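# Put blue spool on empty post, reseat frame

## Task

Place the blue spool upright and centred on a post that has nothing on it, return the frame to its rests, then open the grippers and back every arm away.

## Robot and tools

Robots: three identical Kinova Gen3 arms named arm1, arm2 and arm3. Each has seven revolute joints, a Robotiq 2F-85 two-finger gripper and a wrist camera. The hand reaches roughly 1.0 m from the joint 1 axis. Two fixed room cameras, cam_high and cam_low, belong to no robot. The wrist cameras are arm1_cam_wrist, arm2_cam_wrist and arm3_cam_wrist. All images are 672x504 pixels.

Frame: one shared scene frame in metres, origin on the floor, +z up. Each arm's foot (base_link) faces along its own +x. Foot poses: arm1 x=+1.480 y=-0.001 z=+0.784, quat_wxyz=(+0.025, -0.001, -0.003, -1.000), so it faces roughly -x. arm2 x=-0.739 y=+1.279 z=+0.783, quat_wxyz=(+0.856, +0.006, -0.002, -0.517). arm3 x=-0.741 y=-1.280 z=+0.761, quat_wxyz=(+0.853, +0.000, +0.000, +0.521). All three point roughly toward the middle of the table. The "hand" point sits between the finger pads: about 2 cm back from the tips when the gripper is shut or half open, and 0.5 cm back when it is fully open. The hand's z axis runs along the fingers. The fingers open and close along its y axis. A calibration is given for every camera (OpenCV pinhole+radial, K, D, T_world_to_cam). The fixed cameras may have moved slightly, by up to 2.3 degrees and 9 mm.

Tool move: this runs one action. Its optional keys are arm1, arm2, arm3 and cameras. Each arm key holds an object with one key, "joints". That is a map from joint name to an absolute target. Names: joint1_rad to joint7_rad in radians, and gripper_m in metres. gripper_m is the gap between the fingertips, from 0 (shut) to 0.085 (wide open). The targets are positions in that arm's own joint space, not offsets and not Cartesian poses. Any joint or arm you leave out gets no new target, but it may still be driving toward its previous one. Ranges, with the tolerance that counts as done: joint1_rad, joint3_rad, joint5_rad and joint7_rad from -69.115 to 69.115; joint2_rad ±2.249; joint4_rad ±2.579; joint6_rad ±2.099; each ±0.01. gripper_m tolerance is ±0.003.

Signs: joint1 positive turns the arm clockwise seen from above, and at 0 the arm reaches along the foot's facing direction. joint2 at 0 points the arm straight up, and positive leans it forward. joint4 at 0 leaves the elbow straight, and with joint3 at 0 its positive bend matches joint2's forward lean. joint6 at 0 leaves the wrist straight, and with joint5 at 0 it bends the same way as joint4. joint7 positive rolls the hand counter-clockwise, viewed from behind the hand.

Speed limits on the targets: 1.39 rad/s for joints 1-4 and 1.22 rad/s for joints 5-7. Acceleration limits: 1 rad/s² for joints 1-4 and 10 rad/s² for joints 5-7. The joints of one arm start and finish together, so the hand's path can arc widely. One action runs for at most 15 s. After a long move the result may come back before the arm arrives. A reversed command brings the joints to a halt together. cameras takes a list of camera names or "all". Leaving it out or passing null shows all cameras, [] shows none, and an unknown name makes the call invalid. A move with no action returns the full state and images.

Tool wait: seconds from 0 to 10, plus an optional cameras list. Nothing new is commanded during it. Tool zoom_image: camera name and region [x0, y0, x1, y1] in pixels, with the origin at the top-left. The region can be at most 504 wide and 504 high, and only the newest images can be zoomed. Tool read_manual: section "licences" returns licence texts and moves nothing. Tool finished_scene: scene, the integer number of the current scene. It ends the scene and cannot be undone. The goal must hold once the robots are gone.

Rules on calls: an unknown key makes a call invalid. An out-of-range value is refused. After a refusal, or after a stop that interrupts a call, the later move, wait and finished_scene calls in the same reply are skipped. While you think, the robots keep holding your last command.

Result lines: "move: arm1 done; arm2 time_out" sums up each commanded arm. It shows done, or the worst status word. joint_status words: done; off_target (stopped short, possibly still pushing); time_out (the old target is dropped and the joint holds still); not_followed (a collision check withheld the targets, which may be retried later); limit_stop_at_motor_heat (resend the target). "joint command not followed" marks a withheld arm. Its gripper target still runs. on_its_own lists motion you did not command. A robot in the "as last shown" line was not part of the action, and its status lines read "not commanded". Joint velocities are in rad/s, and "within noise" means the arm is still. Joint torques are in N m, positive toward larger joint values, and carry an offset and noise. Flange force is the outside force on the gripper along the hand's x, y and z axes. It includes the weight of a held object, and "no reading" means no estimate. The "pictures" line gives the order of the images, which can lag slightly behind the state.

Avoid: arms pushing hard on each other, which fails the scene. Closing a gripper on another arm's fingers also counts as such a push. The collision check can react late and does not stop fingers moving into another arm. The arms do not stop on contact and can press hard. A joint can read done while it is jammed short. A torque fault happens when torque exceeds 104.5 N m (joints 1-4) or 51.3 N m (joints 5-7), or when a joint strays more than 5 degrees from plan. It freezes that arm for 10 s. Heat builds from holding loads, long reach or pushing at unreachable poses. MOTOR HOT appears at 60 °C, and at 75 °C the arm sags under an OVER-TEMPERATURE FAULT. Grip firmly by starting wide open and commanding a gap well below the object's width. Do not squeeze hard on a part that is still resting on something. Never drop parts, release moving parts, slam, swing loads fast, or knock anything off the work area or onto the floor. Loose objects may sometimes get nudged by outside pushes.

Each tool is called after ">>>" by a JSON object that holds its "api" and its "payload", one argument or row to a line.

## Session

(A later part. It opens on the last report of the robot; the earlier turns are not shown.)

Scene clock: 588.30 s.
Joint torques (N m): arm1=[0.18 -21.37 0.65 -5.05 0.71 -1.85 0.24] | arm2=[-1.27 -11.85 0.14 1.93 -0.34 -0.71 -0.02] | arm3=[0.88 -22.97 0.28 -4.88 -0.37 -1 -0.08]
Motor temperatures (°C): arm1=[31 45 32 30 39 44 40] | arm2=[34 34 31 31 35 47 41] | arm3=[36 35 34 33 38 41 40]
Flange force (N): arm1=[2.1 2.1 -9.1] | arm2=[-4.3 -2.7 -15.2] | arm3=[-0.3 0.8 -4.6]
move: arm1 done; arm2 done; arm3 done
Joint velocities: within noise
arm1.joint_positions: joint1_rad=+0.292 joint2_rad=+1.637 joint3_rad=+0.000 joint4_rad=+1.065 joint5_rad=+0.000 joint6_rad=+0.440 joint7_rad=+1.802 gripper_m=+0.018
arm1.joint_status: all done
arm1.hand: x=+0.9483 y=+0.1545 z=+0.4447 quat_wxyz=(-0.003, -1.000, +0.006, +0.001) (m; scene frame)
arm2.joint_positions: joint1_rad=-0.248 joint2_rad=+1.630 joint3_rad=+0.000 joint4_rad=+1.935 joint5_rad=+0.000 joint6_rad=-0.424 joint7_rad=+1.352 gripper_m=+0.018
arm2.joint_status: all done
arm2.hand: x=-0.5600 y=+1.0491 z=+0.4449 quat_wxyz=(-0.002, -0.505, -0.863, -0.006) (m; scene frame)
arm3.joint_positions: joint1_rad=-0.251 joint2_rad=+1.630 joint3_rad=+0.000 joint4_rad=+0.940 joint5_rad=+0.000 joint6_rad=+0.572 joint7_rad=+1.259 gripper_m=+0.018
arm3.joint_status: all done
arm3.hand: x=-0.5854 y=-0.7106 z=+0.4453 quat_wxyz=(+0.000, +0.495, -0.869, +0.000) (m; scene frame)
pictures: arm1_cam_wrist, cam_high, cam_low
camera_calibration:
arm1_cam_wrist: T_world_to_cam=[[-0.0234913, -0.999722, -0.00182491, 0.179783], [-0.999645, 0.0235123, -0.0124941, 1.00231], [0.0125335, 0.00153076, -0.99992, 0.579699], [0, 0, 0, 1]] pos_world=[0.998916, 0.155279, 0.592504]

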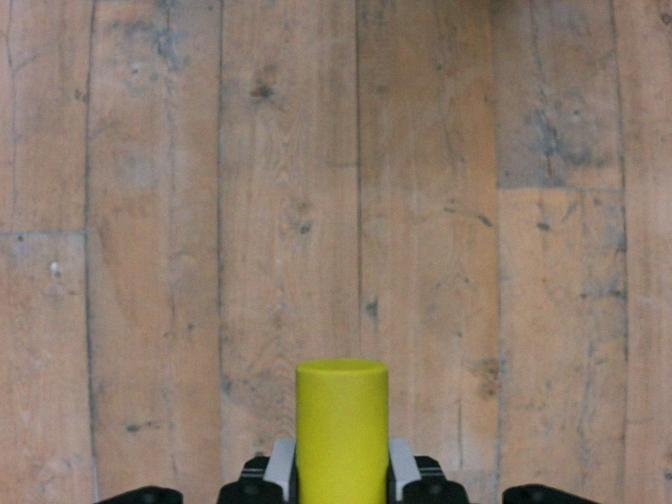

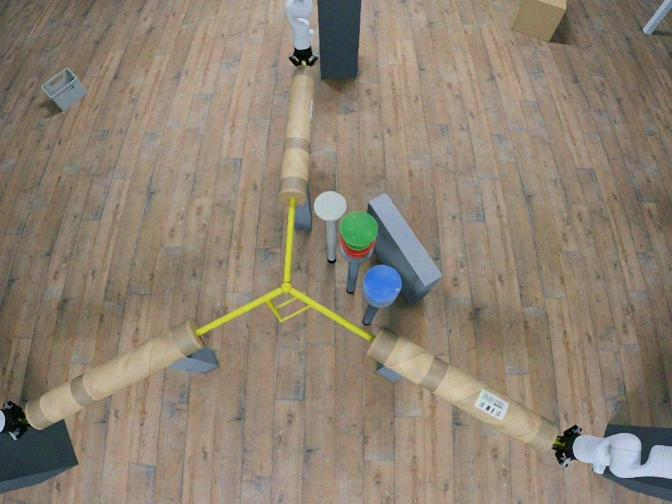

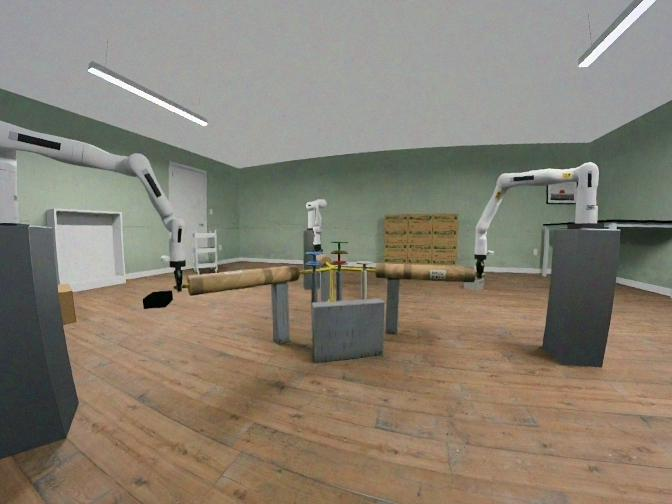

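>>> {"api": "move", "payload": {
  "arm1": {"joints":{"joint2_rad":1.6355,"joint4_rad":1.0667,"joint6_rad":0.4395}},
  "arm2": {"joints":{"joint2_rad":1.6275,"joint4_rad":1.9379,"joint6_rad":-0.4238}},
  "arm3": {"joints":{"joint2_rad":1.6288,"joint4_rad":0.941,"joint6_rad":0.5718}},
  "cameras": []
}}

>>> {"api": "move", "payload": {
  "arm1": {"joints":{"gripper_m":0.07}},
  "arm2": {"joints":{"gripper_m":0.07}},
  "arm3": {"joints":{"gripper_m":0.07}},
  "cameras": ["cam_high"]
}}

>>> {"api": "move", "payload": {
  "arm1": {"joints":{"joint1_rad":0.2913,"joint2_rad":1.4833,"joint4_rad":1.2163,"joint6_rad":0.442,"joint7_rad":1.8011}},
  "arm2": {"joints":{"joint1_rad":-0.2505,"joint2_rad":1.4739,"joint4_rad":2.0871,"joint6_rad":-0.4194,"joint7_rad":1.349}},
  "arm3": {"joints":{"joint1_rad":-0.2509,"joint2_rad":1.4775,"joint4_rad":1.088,"joint6_rad":0.5761,"joint7_rad":1.2594}},
  "cameras": ["cam_high","cam_low"]
}}

>>> {"api": "move", "payload": {
  "arm1": {"joints":{"joint1_rad":0.2904,"joint2_rad":1.3491,"joint4_rad":1.3198,"joint6_rad":0.4727,"joint7_rad":1.8002}},
  "arm2": {"joints":{"joint1_rad":-0.253,"joint2_rad":1.3172,"joint4_rad":2.2044,"joint6_rad":-0.38,"joint7_rad":1.3465}},
  "arm3": {"joints":{"joint1_rad":-0.2509,"joint2_rad":1.347,"joint4_rad":1.1856,"joint6_rad":0.609,"joint7_rad":1.2594}},
  "cameras": ["cam_high","cam_low"]
}}

Scene clock: 600.50 s.
Joint torques (N m): arm1=[-0.14 -25.89 0.34 -3.31 0.58 0.28 0.21] | arm2=[-1.17 -15.23 0.46 5.97 -0.33 0.19 -0.08] | arm3=[1.14 -26.08 0.44 -3.72 -0.34 0.56 -0.08]
Motor temperatures (°C): arm1=[31 45 32 30 39 44 40] | arm2=[34 34 31 31 35 47 41] | arm3=[36 35 34 33 38 41 40]
Flange force (N): arm1=[-3.4 -0.1 6.2] | arm2=[-7.0 -1.9 2.6] | arm3=[-5.2 2.6 5.9]
move: arm1 done; arm2 done; arm3 done
Joint velocities: within noise
arm1.joint_positions: joint1_rad=+0.292 joint2_rad=+1.636 joint3_rad=+0.000 joint4_rad=+1.067 joint5_rad=+0.000 joint6_rad=+0.440 joint7_rad=+1.802 gripper_m=+0.018
arm1.joint_status: all done
arm1.hand: x=+0.9483 y=+0.1545 z=+0.4454 quat_wxyz=(-0.003, -1.000, +0.006, +0.000) (m; scene frame)
arm2.joint_positions: joint1_rad=-0.248 joint2_rad=+1.628 joint3_rad=+0.000 joint4_rad=+1.938 joint5_rad=+0.000 joint6_rad=-0.424 joint7_rad=+1.352 gripper_m=+0.018
arm2.joint_status: all done
arm2.hand: x=-0.5601 y=+1.0491 z=+0.4460 quat_wxyz=(-0.002, -0.505, -0.863, -0.006) (m; scene frame)
arm3.joint_positions: joint1_rad=-0.251 joint2_rad=+1.629 joint3_rad=+0.000 joint4_rad=+0.941 joint5_rad=+0.000 joint6_rad=+0.572 joint7_rad=+1.259 gripper_m=+0.018
arm3.joint_status: all done
arm3.hand: x=-0.5854 y=-0.7106 z=+0.4458 quat_wxyz=(+0.000, +0.495, -0.869, +0.000) (m; scene frame)
pictures: none
No camera images: "cameras" was empty.

Scene clock: 601.63 s.
Joint torques (N m): arm1=[-0.06 -23.81 0.13 -3.04 0.28 0.22 -0.08] | arm2=[-0.88 -14.82 0.89 4.51 -0.46 -0.21 -0.13] | arm3=[1.07 -24.76 0.48 -4.13 -0.19 -0.08 0.04]
Motor temperatures (°C): arm1=[31 45 32 30 39 44 40] | arm2=[34 34 31 31 35 47 41] | arm3=[36 35 34 33 38 41 40]
Flange force (N): arm1=[-2.4 -0.2 1.9] | arm2=[-5.2 -1.4 -1.9] | arm3=[-3.3 2.2 1.7]
move: arm1 done; arm2 done; arm3 done
Joint velocities: within noise
arm1.joint_positions: joint1_rad=+0.292 joint2_rad=+1.635 joint3_rad=+0.000 joint4_rad=+1.067 joint5_rad=+0.000 joint6_rad=+0.440 joint7_rad=+1.802 gripper_m=+0.070
arm1.joint_status: all done
arm1.hand: x=+0.9483 y=+0.1545 z=+0.4454 quat_wxyz=(-0.003, -1.000, +0.006, +0.000) (m; scene frame)
arm2.joint_positions: joint1_rad=-0.248 joint2_rad=+1.627 joint3_rad=+0.000 joint4_rad=+1.938 joint5_rad=+0.000 joint6_rad=-0.424 joint7_rad=+1.352 gripper_m=+0.070
arm2.joint_status: all done
arm2.hand: x=-0.5600 y=+1.0491 z=+0.4460 quat_wxyz=(-0.002, -0.505, -0.863, -0.006) (m; scene frame)
arm3.joint_positions: joint1_rad=-0.251 joint2_rad=+1.629 joint3_rad=+0.000 joint4_rad=+0.941 joint5_rad=+0.000 joint6_rad=+0.572 joint7_rad=+1.259 gripper_m=+0.070
arm3.joint_status: all done
arm3.hand: x=-0.5854 y=-0.7106 z=+0.4458 quat_wxyz=(+0.000, +0.495, -0.869, +0.000) (m; scene frame)
pictures: cam_high

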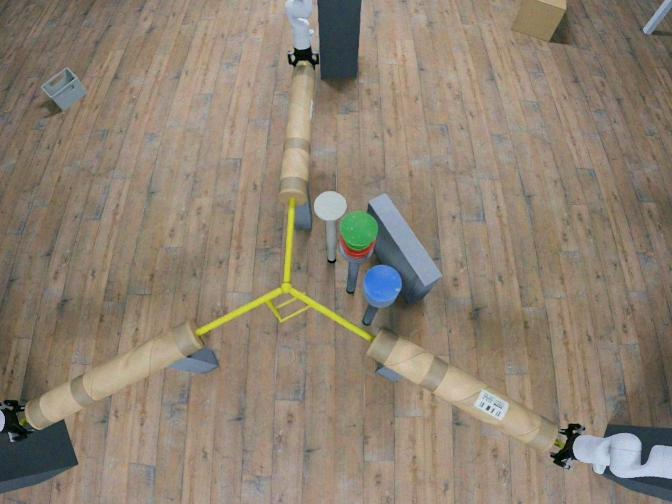

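Scene clock: 602.77 s.
Joint torques (N m): arm1=[-0.04 -23.83 0.12 -3.09 0.26 0.23 -0.1] | arm2=[-0.86 -14.74 0.85 4.48 -0.44 -0.21 -0.13] | arm3=[1.08 -24.71 0.52 -4.12 -0.21 -0.1 0.03]
Motor temperatures (°C): arm1=[31 45 32 30 39 44 40] | arm2=[34 34 31 31 35 47 41] | arm3=[36 35 34 33 38 41 40]
Flange force (N): arm1=[-2.1 -0.1 1.4] | arm2=[-5.6 -1.3 -2.7] | arm3=[-3.2 2.2 1.1]
move: arm1 done; arm2 done; arm3 done
Joint velocities: within noise
arm1.joint_positions: joint1_rad=+0.291 joint2_rad=+1.483 joint3_rad=+0.000 joint4_rad=+1.216 joint5_rad=+0.000 joint6_rad=+0.442 joint7_rad=+1.801 gripper_m=+0.070
arm1.joint_status: all done
arm1.hand: x=+0.9482 y=+0.1544 z=+0.5098 quat_wxyz=(-0.003, -1.000, +0.006, +0.001) (m; scene frame)
arm2.joint_positions: joint1_rad=-0.251 joint2_rad=+1.474 joint3_rad=+0.000 joint4_rad=+2.087 joint5_rad=+0.000 joint6_rad=-0.419 joint7_rad=+1.349 gripper_m=+0.070
arm2.joint_status: all done
arm2.hand: x=-0.5599 y=+1.0491 z=+0.5100 quat_wxyz=(-0.002, -0.505, -0.863, -0.006) (m; scene frame)
arm3.joint_positions: joint1_rad=-0.251 joint2_rad=+1.477 joint3_rad=+0.000 joint4_rad=+1.088 joint5_rad=+0.000 joint6_rad=+0.576 joint7_rad=+1.259 gripper_m=+0.070
arm3.joint_status: all done
arm3.hand: x=-0.5854 y=-0.7105 z=+0.5102 quat_wxyz=(+0.000, +0.495, -0.869, +0.000) (m; scene frame)
pictures: cam_high, cam_low

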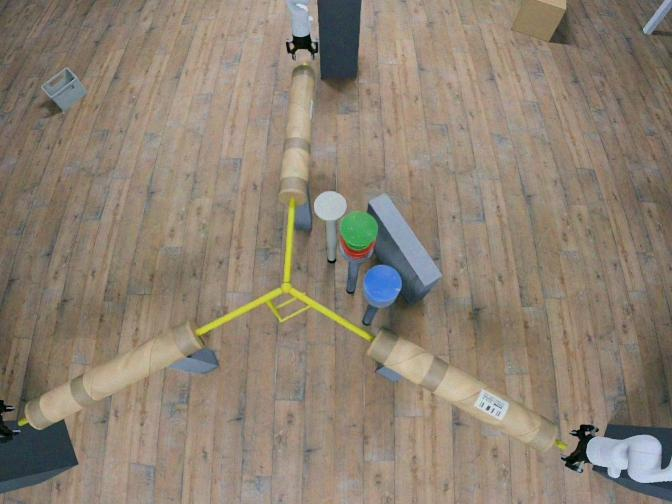

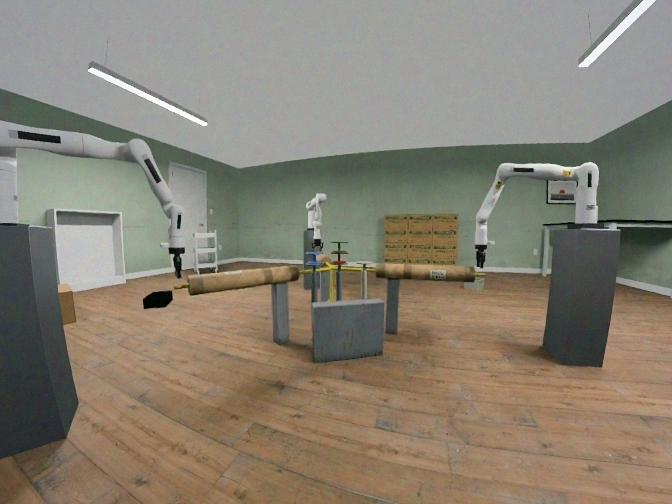

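Scene clock: 603.90 s.
Joint torques (N m): arm1=[-0.08 -23.73 0.13 -3.32 0.24 0.2 -0.1] | arm2=[-0.92 -14.42 0.84 4.17 -0.46 -0.25 -0.11] | arm3=[1.2 -24.61 0.51 -4.46 -0.15 -0.07 0.1]
Motor temperatures (°C): arm1=[31 45 32 30 39 44 40] | arm2=[34 34 31 31 35 47 41] | arm3=[36 35 34 33 38 41 40]
Flange force (N): arm1=[-2.2 -0.3 1.2] | arm2=[-6.1 -1.5 -3.8] | arm3=[-2.5 2.3 0.7]
move: arm1 done; arm2 done; arm3 done
Joint velocities: within noise
arm1.joint_positions: joint1_rad=+0.290 joint2_rad=+1.349 joint3_rad=+0.000 joint4_rad=+1.320 joint5_rad=+0.000 joint6_rad=+0.473 joint7_rad=+1.800 gripper_m=+0.070
arm1.joint_status: all done
arm1.hand: x=+0.9482 y=+0.1543 z=+0.5698 quat_wxyz=(-0.003, -1.000, +0.006, +0.001) (m; scene frame)
arm2.joint_positions: joint1_rad=-0.253 joint2_rad=+1.317 joint3_rad=+0.000 joint4_rad=+2.204 joint5_rad=+0.000 joint6_rad=-0.380 joint7_rad=+1.347 gripper_m=+0.070
arm2.joint_status: all done
arm2.hand: x=-0.5599 y=+1.0491 z=+0.5701 quat_wxyz=(-0.002, -0.505, -0.863, -0.006) (m; scene frame)
arm3.joint_positions: joint1_rad=-0.251 joint2_rad=+1.347 joint3_rad=+0.000 joint4_rad=+1.186 joint5_rad=+0.000 joint6_rad=+0.609 joint7_rad=+1.259 gripper_m=+0.070
arm3.joint_status: all done
arm3.hand: x=-0.5855 y=-0.7106 z=+0.5701 quat_wxyz=(+0.000, +0.495, -0.869, +0.000) (m; scene frame)
pictures: cam_high, cam_low

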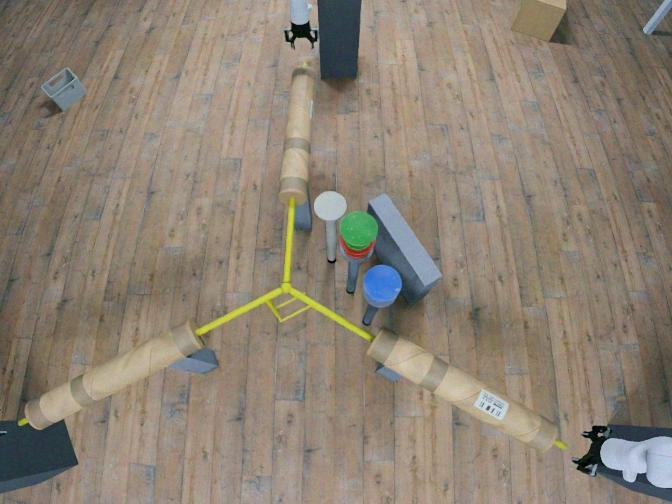

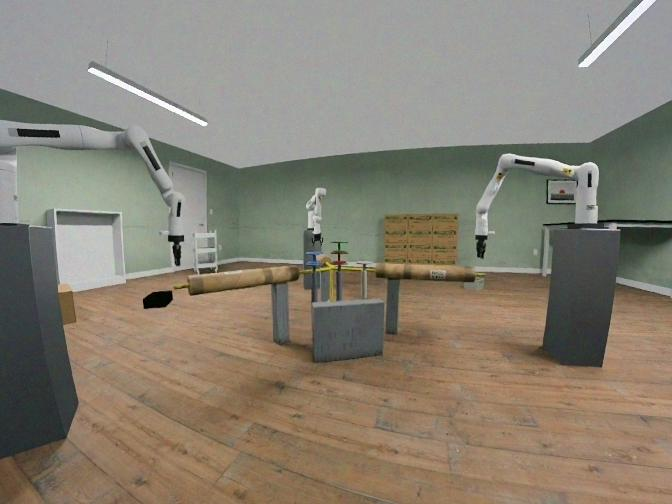

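>>> {"api": "finished_scene", "payload": {
  "scene": 1
}}

The scene is finished: the task was done.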